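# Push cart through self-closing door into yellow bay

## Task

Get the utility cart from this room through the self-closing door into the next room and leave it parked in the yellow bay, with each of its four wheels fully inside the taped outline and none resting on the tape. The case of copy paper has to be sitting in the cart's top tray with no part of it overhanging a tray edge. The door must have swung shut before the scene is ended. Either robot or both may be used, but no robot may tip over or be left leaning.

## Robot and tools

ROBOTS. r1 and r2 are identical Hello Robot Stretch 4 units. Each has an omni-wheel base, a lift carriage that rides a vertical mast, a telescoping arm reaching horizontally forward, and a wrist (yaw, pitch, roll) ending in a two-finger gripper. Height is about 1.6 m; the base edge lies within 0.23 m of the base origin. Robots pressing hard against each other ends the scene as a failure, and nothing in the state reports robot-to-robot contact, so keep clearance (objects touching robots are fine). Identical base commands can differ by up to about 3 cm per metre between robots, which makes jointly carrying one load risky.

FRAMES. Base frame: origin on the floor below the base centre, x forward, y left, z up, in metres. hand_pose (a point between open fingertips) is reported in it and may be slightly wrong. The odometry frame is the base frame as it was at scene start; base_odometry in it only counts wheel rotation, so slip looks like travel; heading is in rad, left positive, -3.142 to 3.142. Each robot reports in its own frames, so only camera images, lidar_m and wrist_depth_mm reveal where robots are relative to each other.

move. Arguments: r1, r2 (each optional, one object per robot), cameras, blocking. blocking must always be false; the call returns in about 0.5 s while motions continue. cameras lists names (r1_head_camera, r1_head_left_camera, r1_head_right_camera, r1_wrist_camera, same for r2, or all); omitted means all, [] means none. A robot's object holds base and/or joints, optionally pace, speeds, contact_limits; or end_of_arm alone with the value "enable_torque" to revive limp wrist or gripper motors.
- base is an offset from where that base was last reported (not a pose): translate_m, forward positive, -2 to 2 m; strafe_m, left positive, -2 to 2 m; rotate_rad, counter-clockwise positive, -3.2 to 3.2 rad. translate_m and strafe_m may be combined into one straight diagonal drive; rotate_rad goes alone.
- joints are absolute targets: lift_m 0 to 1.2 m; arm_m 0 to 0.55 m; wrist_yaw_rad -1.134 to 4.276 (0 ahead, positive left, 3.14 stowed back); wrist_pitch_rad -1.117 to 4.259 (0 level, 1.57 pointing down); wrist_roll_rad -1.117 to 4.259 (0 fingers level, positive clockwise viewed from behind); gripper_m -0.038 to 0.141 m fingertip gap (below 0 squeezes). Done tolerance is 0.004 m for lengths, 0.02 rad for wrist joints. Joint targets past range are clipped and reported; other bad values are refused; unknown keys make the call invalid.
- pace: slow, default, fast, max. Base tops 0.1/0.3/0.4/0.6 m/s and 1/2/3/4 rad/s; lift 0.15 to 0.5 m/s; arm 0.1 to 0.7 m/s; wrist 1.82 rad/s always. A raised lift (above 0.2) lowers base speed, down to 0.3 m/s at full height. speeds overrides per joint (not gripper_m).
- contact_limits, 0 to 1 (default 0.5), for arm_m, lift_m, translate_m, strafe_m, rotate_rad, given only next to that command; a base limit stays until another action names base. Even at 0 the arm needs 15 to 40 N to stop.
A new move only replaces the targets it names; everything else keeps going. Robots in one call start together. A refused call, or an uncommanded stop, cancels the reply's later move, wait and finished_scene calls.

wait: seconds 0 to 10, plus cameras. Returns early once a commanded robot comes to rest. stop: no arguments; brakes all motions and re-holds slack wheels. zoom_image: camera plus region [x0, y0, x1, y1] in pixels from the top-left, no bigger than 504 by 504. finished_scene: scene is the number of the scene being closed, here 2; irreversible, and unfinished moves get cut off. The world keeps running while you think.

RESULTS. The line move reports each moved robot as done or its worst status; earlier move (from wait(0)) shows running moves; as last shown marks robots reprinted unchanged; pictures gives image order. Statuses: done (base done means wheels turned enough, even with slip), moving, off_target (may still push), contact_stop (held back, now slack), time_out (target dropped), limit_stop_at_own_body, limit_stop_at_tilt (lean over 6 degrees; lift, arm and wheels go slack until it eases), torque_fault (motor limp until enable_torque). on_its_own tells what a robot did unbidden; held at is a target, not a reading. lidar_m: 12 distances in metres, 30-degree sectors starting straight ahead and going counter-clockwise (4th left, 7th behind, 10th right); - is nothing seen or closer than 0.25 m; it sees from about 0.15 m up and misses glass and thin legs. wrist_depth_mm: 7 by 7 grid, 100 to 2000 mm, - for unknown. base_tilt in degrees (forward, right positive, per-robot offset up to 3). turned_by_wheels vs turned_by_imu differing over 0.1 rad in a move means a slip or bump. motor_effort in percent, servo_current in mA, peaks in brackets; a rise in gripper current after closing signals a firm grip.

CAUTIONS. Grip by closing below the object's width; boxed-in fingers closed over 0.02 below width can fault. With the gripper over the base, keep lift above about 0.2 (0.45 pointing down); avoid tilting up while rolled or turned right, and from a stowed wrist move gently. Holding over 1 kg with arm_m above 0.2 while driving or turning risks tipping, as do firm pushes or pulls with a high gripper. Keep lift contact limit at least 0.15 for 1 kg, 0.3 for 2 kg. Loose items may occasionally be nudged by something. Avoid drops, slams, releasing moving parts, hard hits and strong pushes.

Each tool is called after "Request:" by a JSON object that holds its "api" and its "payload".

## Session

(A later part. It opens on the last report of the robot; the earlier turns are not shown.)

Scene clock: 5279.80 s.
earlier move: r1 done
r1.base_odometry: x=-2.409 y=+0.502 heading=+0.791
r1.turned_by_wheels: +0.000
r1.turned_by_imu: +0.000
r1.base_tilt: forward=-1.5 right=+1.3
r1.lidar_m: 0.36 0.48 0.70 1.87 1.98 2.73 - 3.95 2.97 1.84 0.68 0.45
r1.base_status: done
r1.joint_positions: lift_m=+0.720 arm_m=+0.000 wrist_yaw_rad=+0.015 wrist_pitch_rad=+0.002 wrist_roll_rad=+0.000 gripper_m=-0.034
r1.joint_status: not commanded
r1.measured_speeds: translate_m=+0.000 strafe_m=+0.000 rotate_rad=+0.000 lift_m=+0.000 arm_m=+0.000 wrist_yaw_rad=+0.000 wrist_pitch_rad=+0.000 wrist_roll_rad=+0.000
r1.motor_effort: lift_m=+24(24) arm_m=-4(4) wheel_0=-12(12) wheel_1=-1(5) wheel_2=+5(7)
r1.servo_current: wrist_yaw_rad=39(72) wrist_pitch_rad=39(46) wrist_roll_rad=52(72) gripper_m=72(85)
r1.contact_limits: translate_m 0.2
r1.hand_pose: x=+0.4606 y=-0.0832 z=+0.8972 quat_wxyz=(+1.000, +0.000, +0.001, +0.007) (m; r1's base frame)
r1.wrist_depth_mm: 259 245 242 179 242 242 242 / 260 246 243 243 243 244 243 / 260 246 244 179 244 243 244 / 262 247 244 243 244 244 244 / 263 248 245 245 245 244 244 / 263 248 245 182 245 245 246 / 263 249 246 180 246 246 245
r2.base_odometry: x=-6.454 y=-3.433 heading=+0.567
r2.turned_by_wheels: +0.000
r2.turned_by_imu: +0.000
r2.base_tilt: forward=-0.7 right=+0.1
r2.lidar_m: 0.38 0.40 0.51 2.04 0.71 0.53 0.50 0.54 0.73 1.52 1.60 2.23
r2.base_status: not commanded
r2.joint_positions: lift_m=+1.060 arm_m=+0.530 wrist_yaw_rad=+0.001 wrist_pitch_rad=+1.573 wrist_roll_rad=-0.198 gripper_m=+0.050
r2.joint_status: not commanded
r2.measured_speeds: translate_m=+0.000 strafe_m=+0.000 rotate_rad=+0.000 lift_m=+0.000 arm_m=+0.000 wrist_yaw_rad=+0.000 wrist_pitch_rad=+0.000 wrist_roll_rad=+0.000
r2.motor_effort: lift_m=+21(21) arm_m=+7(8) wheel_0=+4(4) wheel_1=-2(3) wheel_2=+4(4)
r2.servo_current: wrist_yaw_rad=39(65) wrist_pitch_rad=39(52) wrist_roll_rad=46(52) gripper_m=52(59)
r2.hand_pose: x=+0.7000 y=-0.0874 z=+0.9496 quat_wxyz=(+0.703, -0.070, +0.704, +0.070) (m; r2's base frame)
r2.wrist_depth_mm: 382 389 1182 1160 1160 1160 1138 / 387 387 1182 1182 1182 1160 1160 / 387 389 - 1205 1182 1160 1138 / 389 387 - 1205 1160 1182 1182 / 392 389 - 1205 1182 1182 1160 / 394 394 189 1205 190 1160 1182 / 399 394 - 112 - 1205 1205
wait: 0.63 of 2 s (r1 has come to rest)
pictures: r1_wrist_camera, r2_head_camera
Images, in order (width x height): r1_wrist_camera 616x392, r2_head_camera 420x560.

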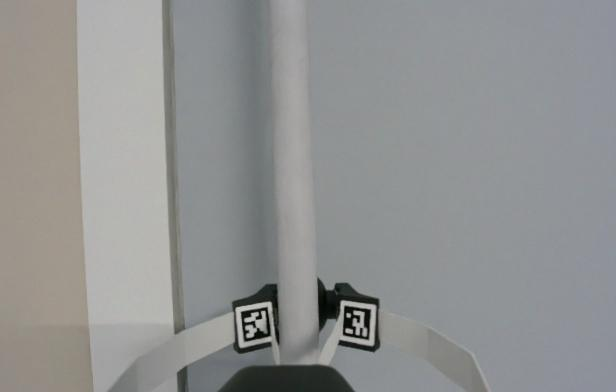

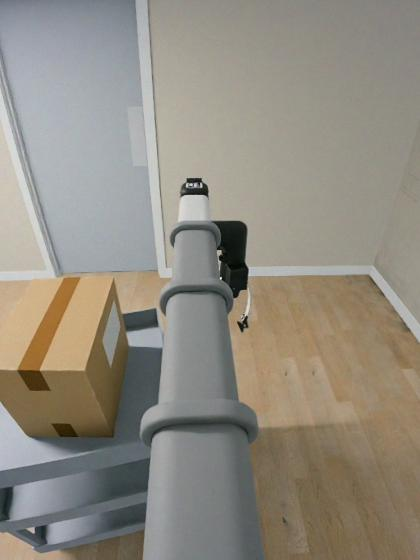

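Request:
{"api": "move", "payload": {"blocking": false, "r1": {"base": {"translate_m": 0.018, "strafe_m": 0.006}, "pace": "slow", "contact_limits": {"translate_m": 0.2}}, "cameras": []}}

Request:
{"api": "wait", "payload": {"seconds": 2, "cameras": ["r1_wrist_camera", "r1_head_camera"]}}

Scene clock: 5289.63 s.
move: r1 moving
r1.base_odometry: x=-2.403 y=+0.514 heading=+0.791
r1.turned_by_wheels: +0.000
r1.turned_by_imu: +0.000
r1.base_tilt: forward=-1.6 right=+1.3
r1.lidar_m: 0.39 0.48 0.66 1.87 1.96 2.73 - 3.96 2.93 1.80 0.65 0.46
r1.base_status: translate_m moving; strafe_m moving
r1.joint_positions: lift_m=+0.720 arm_m=+0.000 wrist_yaw_rad=+0.014 wrist_pitch_rad=+0.002 wrist_roll_rad=+0.000 gripper_m=-0.034
r1.joint_status: not commanded
r1.measured_speeds: translate_m=+0.038 strafe_m=+0.013 rotate_rad=-0.002 lift_m=+0.000 arm_m=+0.000 wrist_yaw_rad=-0.009 wrist_pitch_rad=+0.000 wrist_roll_rad=+0.000
r1.motor_effort: lift_m=+24(24) arm_m=-4(4) wheel_0=+2(12) wheel_1=+3(4) wheel_2=+0(5)
r1.servo_current: wrist_yaw_rad=59(65) wrist_pitch_rad=46(46) wrist_roll_rad=52(59) gripper_m=78(78)
r1.contact_limits: translate_m 0.2
r1.hand_pose: x=+0.4605 y=-0.0833 z=+0.8972 quat_wxyz=(+1.000, +0.000, +0.001, +0.007) (m; r1's base frame)
r1.wrist_depth_mm: 247 236 242 176 243 244 245 / 248 236 242 243 243 245 245 / 248 236 242 243 245 245 247 / 249 236 243 244 245 245 246 / 250 237 244 180 245 246 247 / 250 238 244 181 246 248 247 / 251 238 245 179 247 248 248
r2.base_odometry: x=-6.454 y=-3.433 heading=+0.567
r2.turned_by_wheels: +0.000
r2.turned_by_imu: +0.000
r2.base_tilt: forward=-0.6 right=+0.0
r2.lidar_m: 0.42 0.41 0.52 2.05 0.75 0.52 0.51 0.54 0.74 1.54 1.61 2.25
r2.base_status: not commanded
r2.joint_positions: lift_m=+1.060 arm_m=+0.530 wrist_yaw_rad=+0.001 wrist_pitch_rad=+1.573 wrist_roll_rad=-0.198 gripper_m=+0.050
r2.joint_status: not commanded
r2.measured_speeds: translate_m=+0.000 strafe_m=+0.000 rotate_rad=+0.000 lift_m=+0.000 arm_m=+0.000 wrist_yaw_rad=+0.000 wrist_pitch_rad=+0.000 wrist_roll_rad=+0.000
r2.motor_effort: lift_m=+21(21) arm_m=+7(8) wheel_0=+4(4) wheel_1=-2(3) wheel_2=+4(4)
r2.servo_current: wrist_yaw_rad=39(52) wrist_pitch_rad=39(46) wrist_roll_rad=46(52) gripper_m=59(59)
r2.hand_pose: x=+0.7000 y=-0.0874 z=+0.9496 quat_wxyz=(+0.703, -0.070, +0.704, +0.070) (m; r2's base frame)
r2.wrist_depth_mm: 384 392 1160 1160 1160 1160 1160 / 387 384 1205 1182 1138 1160 1160 / 389 384 - 1205 1138 1160 1160 / 389 387 - 1205 1160 1160 1160 / 392 392 - 1205 1182 1182 1160 / 394 392 190 1205 190 1205 1205 / 397 394 - 112 - 1182 1182
pictures: none
No camera images: "cameras" was empty.

Scene clock: 5290.27 s.
earlier move: r1 done
r1.base_odometry: x=-2.400 y=+0.519 heading=+0.791
r1.turned_by_wheels: +0.000
r1.turned_by_imu: +0.000
r1.base_tilt: forward=-1.6 right=+1.3
r1.lidar_m: 0.39 0.48 0.65 1.88 1.98 2.77 - 4.00 2.94 1.75 0.65 0.46
r1.base_status: done
r1.joint_positions: lift_m=+0.720 arm_m=+0.000 wrist_yaw_rad=+0.014 wrist_pitch_rad=+0.002 wrist_roll_rad=+0.000 gripper_m=-0.034
r1.joint_status: not commanded
r1.measured_speeds: translate_m=+0.000 strafe_m=+0.000 rotate_rad=+0.000 lift_m=+0.000 arm_m=+0.000 wrist_yaw_rad=+0.000 wrist_pitch_rad=+0.000 wrist_roll_rad=+0.000
r1.motor_effort: lift_m=+24(24) arm_m=-4(4) wheel_0=-2(12) wheel_1=+0(4) wheel_2=+1(5)
r1.servo_current: wrist_yaw_rad=59(65) wrist_pitch_rad=46(52) wrist_roll_rad=65(72) gripper_m=65(85)
r1.contact_limits: translate_m 0.2
r1.hand_pose: x=+0.4605 y=-0.0833 z=+0.8972 quat_wxyz=(+1.000, +0.000, +0.001, +0.007) (m; r1's base frame)
r1.wrist_depth_mm: 228 228 242 176 243 243 244 / 239 229 243 242 243 244 245 / 240 229 242 181 244 244 244 / 242 229 243 180 244 245 246 / 242 229 244 245 245 246 246 / 242 230 244 182 246 246 247 / 243 230 245 178 247 - 247
r2.base_odometry: x=-6.454 y=-3.433 heading=+0.567
r2.turned_by_wheels: +0.000
r2.turned_by_imu: +0.000
r2.base_tilt: forward=-0.6 right=+0.0
r2.lidar_m: 0.41 0.40 0.49 2.05 0.75 0.53 0.51 0.53 0.74 1.54 1.59 2.28
r2.base_status: not commanded
r2.joint_positions: lift_m=+1.060 arm_m=+0.530 wrist_yaw_rad=+0.001 wrist_pitch_rad=+1.573 wrist_roll_rad=-0.198 gripper_m=+0.050
r2.joint_status: not commanded
r2.measured_speeds: translate_m=+0.000 strafe_m=+0.000 rotate_rad=+0.000 lift_m=+0.000 arm_m=+0.000 wrist_yaw_rad=+0.000 wrist_pitch_rad=+0.000 wrist_roll_rad=+0.000
r2.motor_effort: lift_m=+21(21) arm_m=+7(8) wheel_0=+4(4) wheel_1=-3(3) wheel_2=+4(4)
r2.servo_current: wrist_yaw_rad=52(52) wrist_pitch_rad=39(46) wrist_roll_rad=52(59) gripper_m=46(59)
r2.hand_pose: x=+0.7000 y=-0.0874 z=+0.9496 quat_wxyz=(+0.703, -0.070, +0.704, +0.070) (m; r2's base frame)
r2.wrist_depth_mm: 384 389 1205 1182 1160 1160 1118 / 389 389 1229 1160 1160 1160 1160 / 389 387 - 1182 1160 1205 1182 / 389 389 - 1182 1182 1205 1138 / 394 392 - 1182 1182 1182 1182 / 394 392 189 1229 190 1182 1182 / 397 394 - 112 - 1160 1182
wait: 0.63 of 2 s (r1 has come to rest)
pictures: r1_head_camera, r1_wrist_camera
Images, in order (width x height): r1_head_camera 420x560, r1_wrist_camera 616x392.

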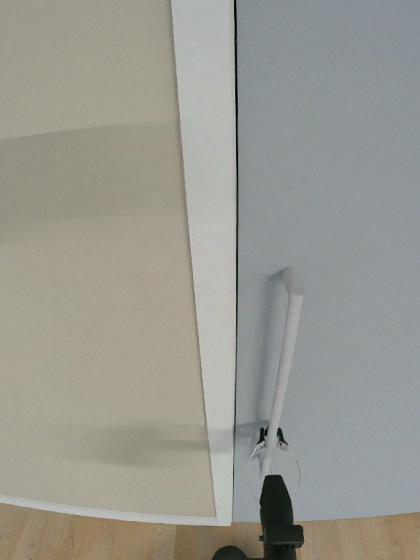

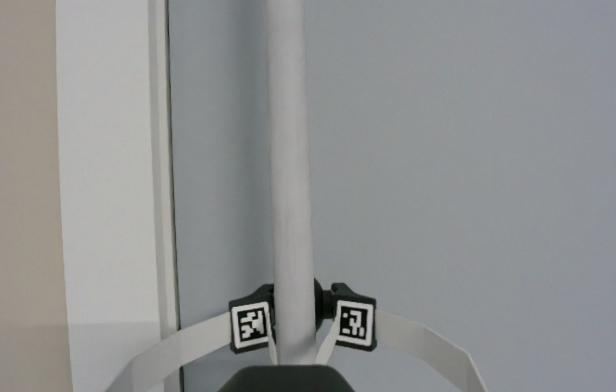

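Request:
{"api": "move", "payload": {"blocking": false, "r1": {"base": {"translate_m": 0.012}, "pace": "slow", "contact_limits": {"translate_m": 0.15}}, "cameras": []}}

Request:
{"api": "wait", "payload": {"seconds": 2, "cameras": ["r1_wrist_camera", "r1_head_camera"]}}

Scene clock: 5294.97 s.
move: r1 moving
r1.base_odometry: x=-2.393 y=+0.527 heading=+0.791
r1.turned_by_wheels: +0.000
r1.turned_by_imu: +0.000
r1.base_tilt: forward=-1.6 right=+1.3
r1.lidar_m: 0.38 0.45 0.64 1.87 1.99 2.76 - 4.01 2.92 1.72 0.64 0.46
r1.base_status: translate_m moving
r1.joint_positions: lift_m=+0.720 arm_m=+0.000 wrist_yaw_rad=+0.013 wrist_pitch_rad=+0.002 wrist_roll_rad=+0.000 gripper_m=-0.034
r1.joint_status: not commanded
r1.measured_speeds: translate_m=+0.019 strafe_m=+0.000 rotate_rad=+0.000 lift_m=+0.000 arm_m=+0.000 wrist_yaw_rad=+0.000 wrist_pitch_rad=+0.000 wrist_roll_rad=+0.000
r1.motor_effort: lift_m=+24(24) arm_m=-4(4) wheel_0=+3(5) wheel_1=+2(5) wheel_2=-3(5)
r1.servo_current: wrist_yaw_rad=46(59) wrist_pitch_rad=46(46) wrist_roll_rad=52(59) gripper_m=72(78)
r1.contact_limits: translate_m 0.15
r1.hand_pose: x=+0.4604 y=-0.0837 z=+0.8972 quat_wxyz=(+1.000, +0.000, +0.001, +0.006) (m; r1's base frame)
r1.wrist_depth_mm: 232 218 233 232 231 232 231 / 232 220 233 233 233 231 232 / 233 220 234 233 233 233 233 / 233 220 234 172 234 234 233 / 234 221 235 170 234 234 233 / 235 222 186 183 234 235 234 / 236 151 236 179 235 235 235
r2.base_odometry: x=-6.454 y=-3.433 heading=+0.567
r2.turned_by_wheels: +0.000
r2.turned_by_imu: +0.000
r2.base_tilt: forward=-0.7 right=+0.0
r2.lidar_m: 0.39 0.40 0.50 2.04 0.74 0.52 0.49 0.52 0.76 1.52 1.61 2.26
r2.base_status: not commanded
r2.joint_positions: lift_m=+1.060 arm_m=+0.530 wrist_yaw_rad=+0.001 wrist_pitch_rad=+1.573 wrist_roll_rad=-0.198 gripper_m=+0.050
r2.joint_status: not commanded
r2.measured_speeds: translate_m=+0.000 strafe_m=+0.000 rotate_rad=+0.000 lift_m=+0.000 arm_m=+0.000 wrist_yaw_rad=+0.000 wrist_pitch_rad=+0.000 wrist_roll_rad=+0.000
r2.motor_effort: lift_m=+21(21) arm_m=+8(8) wheel_0=+4(4) wheel_1=-2(3) wheel_2=+3(4)
r2.servo_current: wrist_yaw_rad=52(52) wrist_pitch_rad=39(46) wrist_roll_rad=52(52) gripper_m=52(52)
r2.hand_pose: x=+0.7000 y=-0.0874 z=+0.9496 quat_wxyz=(+0.703, -0.070, +0.704, +0.070) (m; r2's base frame)
r2.wrist_depth_mm: 382 389 1182 1160 1160 1138 1138 / 384 387 1182 1160 1182 1160 1205 / 387 384 - 1205 1182 1160 1160 / 389 389 - 1205 1160 1160 1160 / 392 389 - 1229 1205 1160 1182 / 394 394 189 1182 190 1205 1182 / 397 392 - 112 - 1182 1182
pictures: none
No camera images: "cameras" was empty.

Scene clock: 5295.43 s.
earlier move: r1 done
r1.base_odometry: x=-2.392 y=+0.528 heading=+0.791
r1.turned_by_wheels: +0.000
r1.turned_by_imu: +0.000
r1.base_tilt: forward=-1.6 right=+1.3
r1.lidar_m: 0.37 0.47 0.66 1.88 1.98 2.76 - 3.98 2.92 1.70 0.63 0.47
r1.base_status: done
r1.joint_positions: lift_m=+0.720 arm_m=+0.000 wrist_yaw_rad=+0.013 wrist_pitch_rad=+0.002 wrist_roll_rad=+0.000 gripper_m=-0.034
r1.joint_status: not commanded
r1.measured_speeds: translate_m=+0.000 strafe_m=+0.000 rotate_rad=+0.000 lift_m=+0.000 arm_m=+0.000 wrist_yaw_rad=+0.000 wrist_pitch_rad=+0.000 wrist_roll_rad=+0.000
r1.motor_effort: lift_m=+24(24) arm_m=-4(4) wheel_0=+3(5) wheel_1=+3(5) wheel_2=-3(5)
r1.servo_current: wrist_yaw_rad=65(65) wrist_pitch_rad=33(46) wrist_roll_rad=52(59) gripper_m=72(78)
r1.contact_limits: translate_m 0.15
r1.hand_pose: x=+0.4604 y=-0.0837 z=+0.8972 quat_wxyz=(+1.000, +0.000, +0.001, +0.006) (m; r1's base frame)
r1.wrist_depth_mm: 229 216 230 229 229 229 229 / 229 216 230 230 230 229 230 / 217 218 231 230 231 231 230 / 231 218 232 168 231 230 230 / 232 219 233 232 231 232 231 / 233 220 210 181 232 232 231 / 233 220 233 179 234 233 233
r2.base_odometry: x=-6.454 y=-3.433 heading=+0.567
r2.turned_by_wheels: +0.000
r2.turned_by_imu: +0.000
r2.base_tilt: forward=-0.7 right=+0.0
r2.lidar_m: 0.40 0.40 0.49 2.07 0.72 0.55 0.51 0.54 0.76 1.55 1.62 2.27
r2.base_status: not commanded
r2.joint_positions: lift_m=+1.060 arm_m=+0.530 wrist_yaw_rad=+0.001 wrist_pitch_rad=+1.573 wrist_roll_rad=-0.198 gripper_m=+0.050
r2.joint_status: not commanded
r2.measured_speeds: translate_m=+0.000 strafe_m=+0.000 rotate_rad=+0.000 lift_m=+0.000 arm_m=+0.000 wrist_yaw_rad=+0.000 wrist_pitch_rad=+0.000 wrist_roll_rad=+0.000
r2.motor_effort: lift_m=+21(21) arm_m=+8(8) wheel_0=+4(4) wheel_1=-2(3) wheel_2=+4(4)
r2.servo_current: wrist_yaw_rad=52(52) wrist_pitch_rad=39(46) wrist_roll_rad=52(52) gripper_m=52(59)
r2.hand_pose: x=+0.7000 y=-0.0874 z=+0.9496 quat_wxyz=(+0.703, -0.070, +0.704, +0.070) (m; r2's base frame)
r2.wrist_depth_mm: 382 387 1160 1138 1182 1138 1160 / 389 387 1205 1160 1160 1182 1138 / 389 387 - 1182 1182 1182 1182 / 389 387 - 1229 1182 1182 1160 / 392 389 - 1205 1205 1205 1160 / 392 394 189 1205 189 1182 1160 / 399 394 - 112 - 1205 1205
wait: 0.47 of 2 s (r1 has come to rest)
pictures: r1_head_camera, r1_wrist_camera
Images, in order (width x height): r1_head_camera 420x560, r1_wrist_camera 616x392.

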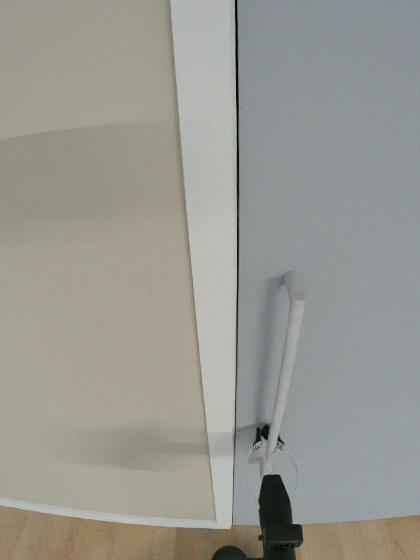

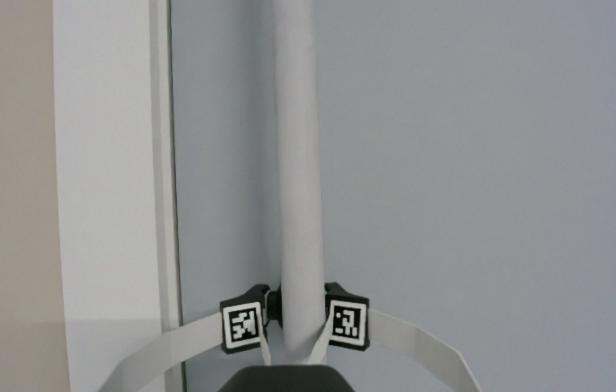

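Request:
{"api": "move", "payload": {"blocking": false, "r1": {"joints": {"gripper_m": 0.09}, "pace": "slow"}, "cameras": []}}

Request:
{"api": "wait", "payload": {"seconds": 3, "cameras": ["r1_wrist_camera", "r1_head_camera"]}}

Scene clock: 5302.70 s.
move: r1 moving
r1.base_odometry: x=-2.392 y=+0.528 heading=+0.791
r1.turned_by_wheels: +0.000
r1.turned_by_imu: +0.000
r1.base_tilt: forward=-1.6 right=+1.3
r1.lidar_m: 0.38 0.44 0.65 1.88 1.96 2.71 - 4.00 2.94 1.70 0.64 0.46
r1.base_status: not commanded
r1.joint_positions: lift_m=+0.720 arm_m=+0.000 wrist_yaw_rad=+0.013 wrist_pitch_rad=+0.002 wrist_roll_rad=+0.000 gripper_m=-0.021
r1.joint_status: gripper_m moving
r1.measured_speeds: translate_m=+0.000 strafe_m=+0.000 rotate_rad=+0.000 lift_m=+0.000 arm_m=+0.000 wrist_yaw_rad=+0.000 wrist_pitch_rad=+0.000 wrist_roll_rad=+0.000
r1.motor_effort: lift_m=+24(24) arm_m=-4(4) wheel_0=+2(3) wheel_1=+3(3) wheel_2=-3(3)
r1.servo_current: wrist_yaw_rad=59(59) wrist_pitch_rad=46(46) wrist_roll_rad=33(52) gripper_m=26(91)
r1.contact_limits: translate_m 0.15
r1.hand_pose: x=+0.4604 y=-0.0837 z=+0.8972 quat_wxyz=(+1.000, +0.000, +0.001, +0.006) (m; r1's base frame)
r1.wrist_depth_mm: 229 216 230 230 230 230 229 / 230 217 230 229 230 230 230 / 218 217 231 230 231 230 230 / 231 218 232 232 231 231 231 / 232 218 233 169 232 232 232 / 233 220 233 168 232 232 232 / 233 219 234 164 234 233 233
r2.base_odometry: x=-6.454 y=-3.433 heading=+0.567
r2.turned_by_wheels: +0.000
r2.turned_by_imu: +0.000
r2.base_tilt: forward=-0.6 right=+0.1
r2.lidar_m: 0.42 0.40 0.50 2.06 0.69 0.51 0.50 0.54 0.76 1.54 1.62 2.26
r2.base_status: not commanded
r2.joint_positions: lift_m=+1.060 arm_m=+0.530 wrist_yaw_rad=+0.001 wrist_pitch_rad=+1.573 wrist_roll_rad=-0.198 gripper_m=+0.050
r2.joint_status: not commanded
r2.measured_speeds: translate_m=+0.000 strafe_m=+0.000 rotate_rad=+0.000 lift_m=+0.000 arm_m=+0.000 wrist_yaw_rad=+0.000 wrist_pitch_rad=+0.000 wrist_roll_rad=+0.000
r2.motor_effort: lift_m=+21(21) arm_m=+7(8) wheel_0=+4(4) wheel_1=-2(3) wheel_2=+4(4)
r2.servo_current: wrist_yaw_rad=52(52) wrist_pitch_rad=52(52) wrist_roll_rad=65(65) gripper_m=59(59)
r2.hand_pose: x=+0.7000 y=-0.0874 z=+0.9496 quat_wxyz=(+0.703, -0.070, +0.704, +0.070) (m; r2's base frame)
r2.wrist_depth_mm: 382 392 1160 1160 1182 1160 1138 / 389 387 1182 1182 1182 1182 1138 / 387 387 - 1205 1205 1182 1160 / 394 394 - 1182 1182 1182 1160 / 392 392 - 1205 1205 1160 1182 / 397 392 190 1182 190 1182 1182 / 399 394 - 112 - 1182 1205
pictures: none
No camera images: "cameras" was empty.

Scene clock: 5305.70 s.
earlier move: r1 moving
r1.base_odometry: x=-2.392 y=+0.528 heading=+0.791
r1.turned_by_wheels: +0.000
r1.turned_by_imu: +0.000
r1.base_tilt: forward=-1.6 right=+1.3
r1.lidar_m: 0.40 0.46 0.62 1.88 1.98 2.77 - 4.01 2.95 1.70 0.64 0.45
r1.base_status: not commanded
r1.joint_positions: lift_m=+0.720 arm_m=+0.000 wrist_yaw_rad=+0.013 wrist_pitch_rad=+0.002 wrist_roll_rad=+0.000 gripper_m=+0.079
r1.joint_status: gripper_m moving
r1.measured_speeds: translate_m=+0.000 strafe_m=+0.000 rotate_rad=+0.000 lift_m=+0.000 arm_m=+0.000 wrist_yaw_rad=+0.000 wrist_pitch_rad=+0.000 wrist_roll_rad=+0.000
r1.motor_effort: lift_m=+24(24) arm_m=+4(4) wheel_0=+3(4) wheel_1=+3(3) wheel_2=-3(4)
r1.servo_current: wrist_yaw_rad=72(72) wrist_pitch_rad=46(52) wrist_roll_rad=52(65) gripper_m=46(91)
r1.contact_limits: translate_m 0.15
r1.hand_pose: x=+0.4604 y=-0.0838 z=+0.8972 quat_wxyz=(+1.000, +0.000, +0.001, +0.006) (m; r1's base frame)
r1.wrist_depth_mm: 229 216 232 231 231 233 233 / 229 218 232 170 232 234 233 / 218 218 233 168 233 233 236 / 230 218 233 172 235 234 235 / 231 219 234 234 235 235 235 / 231 220 234 177 236 236 236 / 232 220 235 186 236 236 236
r2.base_odometry: x=-6.454 y=-3.433 heading=+0.567
r2.turned_by_wheels: +0.000
r2.turned_by_imu: +0.000
r2.base_tilt: forward=-0.6 right=+0.1
r2.lidar_m: 0.40 0.41 0.50 2.01 0.75 0.53 0.52 0.52 0.78 1.54 1.61 2.25
r2.base_status: not commanded
r2.joint_positions: lift_m=+1.060 arm_m=+0.530 wrist_yaw_rad=+0.001 wrist_pitch_rad=+1.573 wrist_roll_rad=-0.198 gripper_m=+0.050
r2.joint_status: not commanded
r2.measured_speeds: translate_m=+0.000 strafe_m=+0.000 rotate_rad=+0.000 lift_m=+0.000 arm_m=+0.000 wrist_yaw_rad=+0.000 wrist_pitch_rad=+0.000 wrist_roll_rad=+0.000
r2.motor_effort: lift_m=+21(21) arm_m=+7(8) wheel_0=+4(4) wheel_1=-2(3) wheel_2=+4(4)
r2.servo_current: wrist_yaw_rad=46(59) wrist_pitch_rad=46(52) wrist_roll_rad=52(65) gripper_m=52(59)
r2.hand_pose: x=+0.7000 y=-0.0874 z=+0.9496 quat_wxyz=(+0.703, -0.070, +0.704, +0.070) (m; r2's base frame)
r2.wrist_depth_mm: 384 389 1182 1182 1160 1138 1138 / 387 387 1182 1160 1182 1138 1182 / 387 389 - 1205 1182 1160 1182 / 392 392 - 1182 1205 1205 1160 / 394 392 - 1182 1182 1182 1182 / 399 394 190 1205 190 1182 1182 / 399 394 - 112 - 1182 1160
wait: 3.00 s; no rest
pictures: r1_head_camera, r1_wrist_camera
Images, in order (width x height): r1_head_camera 420x560, r1_wrist_camera 616x392.

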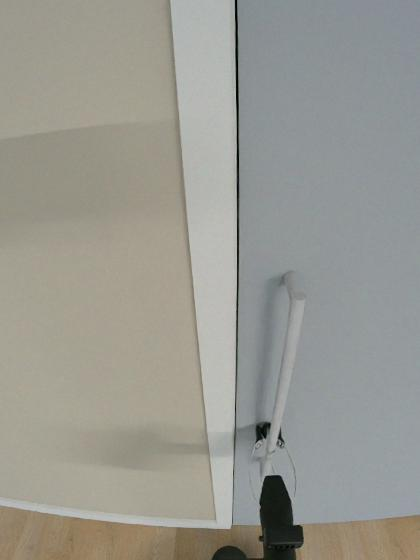

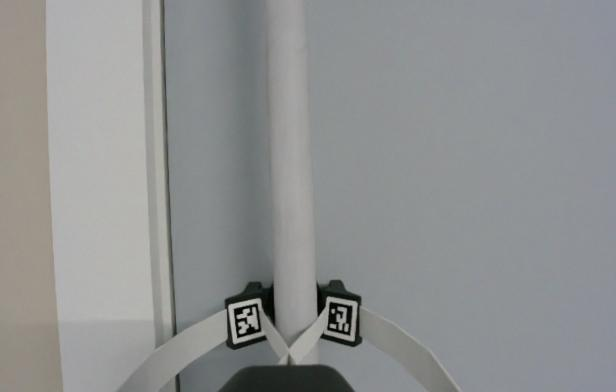

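Request:
{"api": "wait", "payload": {"seconds": 2, "cameras": ["r1_wrist_camera"]}}

Scene clock: 5308.23 s.
earlier move: r1 done
r1.base_odometry: x=-2.392 y=+0.528 heading=+0.791
r1.turned_by_wheels: +0.000
r1.turned_by_imu: +0.000
r1.base_tilt: forward=-1.6 right=+1.3
r1.lidar_m: 0.39 0.46 0.61 1.86 1.98 2.73 - 3.99 2.91 1.68 0.66 0.47
r1.base_status: not commanded
r1.joint_positions: lift_m=+0.720 arm_m=+0.000 wrist_yaw_rad=+0.013 wrist_pitch_rad=+0.002 wrist_roll_rad=+0.000 gripper_m=+0.090
r1.joint_status: all done
r1.measured_speeds: translate_m=+0.000 strafe_m=+0.000 rotate_rad=+0.000 lift_m=+0.000 arm_m=+0.000 wrist_yaw_rad=+0.000 wrist_pitch_rad=+0.000 wrist_roll_rad=+0.000
r1.motor_effort: lift_m=+24(24) arm_m=+3(4) wheel_0=+3(4) wheel_1=+3(3) wheel_2=-3(4)
r1.servo_current: wrist_yaw_rad=46(72) wrist_pitch_rad=46(52) wrist_roll_rad=39(65) gripper_m=39(91)
r1.contact_limits: translate_m 0.15
r1.hand_pose: x=+0.4604 y=-0.0838 z=+0.8972 quat_wxyz=(+1.000, +0.000, +0.001, +0.006) (m; r1's base frame)
r1.wrist_depth_mm: 229 216 231 231 232 232 233 / 229 217 231 169 233 233 234 / 218 218 233 168 234 233 235 / 231 218 233 172 234 235 234 / 231 219 233 234 235 235 236 / 232 220 234 177 235 236 236 / 233 220 236 186 236 236 237
r2.base_odometry: x=-6.454 y=-3.433 heading=+0.567
r2.turned_by_wheels: +0.000
r2.turned_by_imu: +0.000
r2.base_tilt: forward=-0.7 right=+0.1
r2.lidar_m: 0.41 0.41 0.51 2.08 0.74 0.55 0.51 0.53 0.76 1.55 1.60 2.26
r2.base_status: not commanded
r2.joint_positions: lift_m=+1.060 arm_m=+0.530 wrist_yaw_rad=+0.001 wrist_pitch_rad=+1.573 wrist_roll_rad=-0.198 gripper_m=+0.050
r2.joint_status: not commanded
r2.measured_speeds: translate_m=+0.000 strafe_m=+0.000 rotate_rad=+0.000 lift_m=+0.000 arm_m=+0.000 wrist_yaw_rad=+0.000 wrist_pitch_rad=+0.000 wrist_roll_rad=+0.000
r2.motor_effort: lift_m=+21(21) arm_m=+7(8) wheel_0=+4(4) wheel_1=-3(3) wheel_2=+4(4)
r2.servo_current: wrist_yaw_rad=46(59) wrist_pitch_rad=33(52) wrist_roll_rad=52(65) gripper_m=52(59)
r2.hand_pose: x=+0.7000 y=-0.0874 z=+0.9496 quat_wxyz=(+0.703, -0.070, +0.704, +0.070) (m; r2's base frame)
r2.wrist_depth_mm: 387 389 1182 1160 1160 1160 1160 / 387 387 1182 1182 1160 1138 1160 / 387 387 - 1205 1182 1160 1182 / 392 389 - 1205 1205 1182 1182 / 392 394 - 1205 1182 1182 1160 / 397 394 190 1229 190 1205 1160 / 397 397 - 112 - 1182 1182
wait: 0.00 of 2 s (r1 has come to rest)
pictures: r1_wrist_camera
Images, in order (width x height): r1_wrist_camera 616x392.

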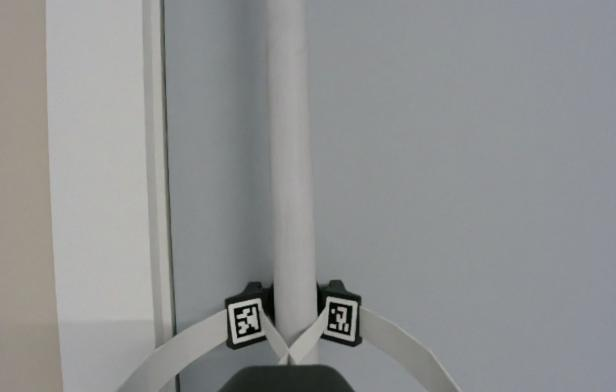

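Request:
{"api": "zoom_image", "payload": {"camera": "r1_wrist_camera", "region": [150, 200, 450, 392]}}

Request:
{"api": "zoom_image", "payload": {"camera": "r1_head_camera", "region": [200, 240, 360, 560]}}

Scaled by 1.680.

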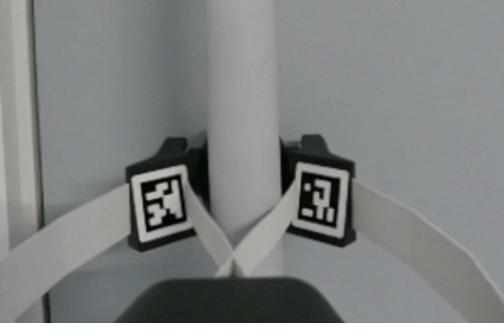

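This scene's latest camera images include none from r1_head_camera. They are from: r1_wrist_camera. r1_head_camera's image comes with the result of a call that names it in "cameras".

Request:
{"api": "wait", "payload": {"seconds": 0, "cameras": ["r1_head_camera", "r2_wrist_camera"]}}

Request:
{"api": "zoom_image", "payload": {"camera": "r1_head_camera", "region": [200, 400, 340, 560]}}

Scene clock: 5332.80 s.
r1.base_odometry: x=-2.392 y=+0.528 heading=+0.791
r1.turned_by_wheels: +0.000
r1.turned_by_imu: +0.000
r1.base_tilt: forward=-1.6 right=+1.2
r1.lidar_m: 0.38 0.45 0.67 1.89 1.95 2.75 - 4.02 2.94 1.70 0.65 0.45
r1.base_status: not commanded
r1.joint_positions: lift_m=+0.720 arm_m=+0.000 wrist_yaw_rad=+0.013 wrist_pitch_rad=+0.002 wrist_roll_rad=+0.000 gripper_m=+0.090
r1.joint_status: all done
r1.measured_speeds: translate_m=+0.000 strafe_m=+0.000 rotate_rad=+0.000 lift_m=+0.000 arm_m=+0.000 wrist_yaw_rad=+0.000 wrist_pitch_rad=+0.000 wrist_roll_rad=+0.000
r1.motor_effort: lift_m=+24(24) arm_m=+4(4) wheel_0=+3(4) wheel_1=+3(3) wheel_2=-3(4)
r1.servo_current: wrist_yaw_rad=59(72) wrist_pitch_rad=39(52) wrist_roll_rad=52(65) gripper_m=39(91)
r1.contact_limits: translate_m 0.15
r1.hand_pose: x=+0.4604 y=-0.0838 z=+0.8972 quat_wxyz=(+1.000, +0.000, +0.001, +0.006) (m; r1's base frame)
r1.wrist_depth_mm: 229 216 231 231 232 233 233 / 229 217 231 170 232 233 234 / 218 218 233 168 234 234 235 / 231 219 234 172 234 234 235 / 231 219 233 235 235 235 236 / 232 220 234 177 235 235 236 / 233 220 235 186 236 236 236
r2.base_odometry: x=-6.454 y=-3.433 heading=+0.567
r2.turned_by_wheels: +0.000
r2.turned_by_imu: +0.000
r2.base_tilt: forward=-0.7 right=+0.0
r2.lidar_m: 0.40 0.41 0.48 2.05 0.73 0.54 0.51 0.54 0.75 1.55 1.60 2.25
r2.base_status: not commanded
r2.joint_positions: lift_m=+1.060 arm_m=+0.530 wrist_yaw_rad=+0.001 wrist_pitch_rad=+1.573 wrist_roll_rad=-0.198 gripper_m=+0.050
r2.joint_status: not commanded
r2.measured_speeds: translate_m=+0.000 strafe_m=+0.000 rotate_rad=+0.000 lift_m=+0.000 arm_m=+0.000 wrist_yaw_rad=+0.000 wrist_pitch_rad=+0.000 wrist_roll_rad=+0.000
r2.motor_effort: lift_m=+21(21) arm_m=+7(8) wheel_0=+4(4) wheel_1=-2(3) wheel_2=+4(4)
r2.servo_current: wrist_yaw_rad=46(59) wrist_pitch_rad=33(52) wrist_roll_rad=52(65) gripper_m=52(59)
r2.hand_pose: x=+0.7000 y=-0.0874 z=+0.9496 quat_wxyz=(+0.703, -0.070, +0.704, +0.070) (m; r2's base frame)
r2.wrist_depth_mm: 387 387 1160 1182 1182 1160 1138 / 387 384 1182 1160 1182 1160 1160 / 387 387 - 1182 1205 1182 1182 / 389 389 - 1205 1182 1182 1182 / 392 392 - 1205 1205 1182 1205 / 399 394 189 1229 190 1182 1205 / 399 397 - 112 - 1182 1182
pictures: r1_head_camera, r2_wrist_camera
Images, in order (width x height): r1_head_camera 420x560, r2_wrist_camera 616x392.

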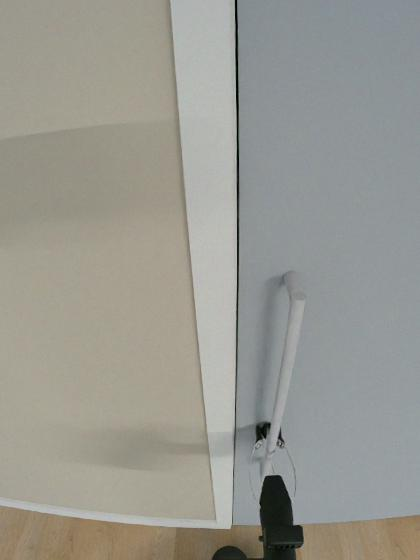

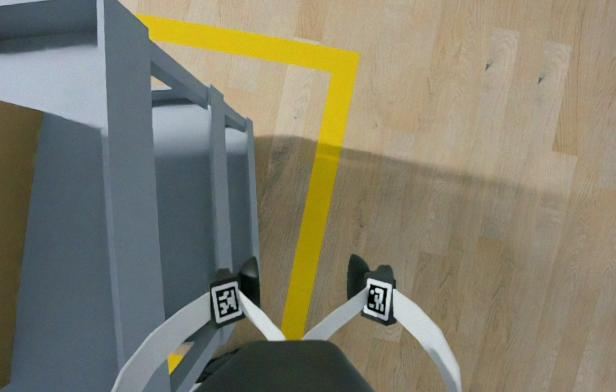

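Scaled by 3.150 from the camera's 420x560 image, which has a finer 600x800 frame.

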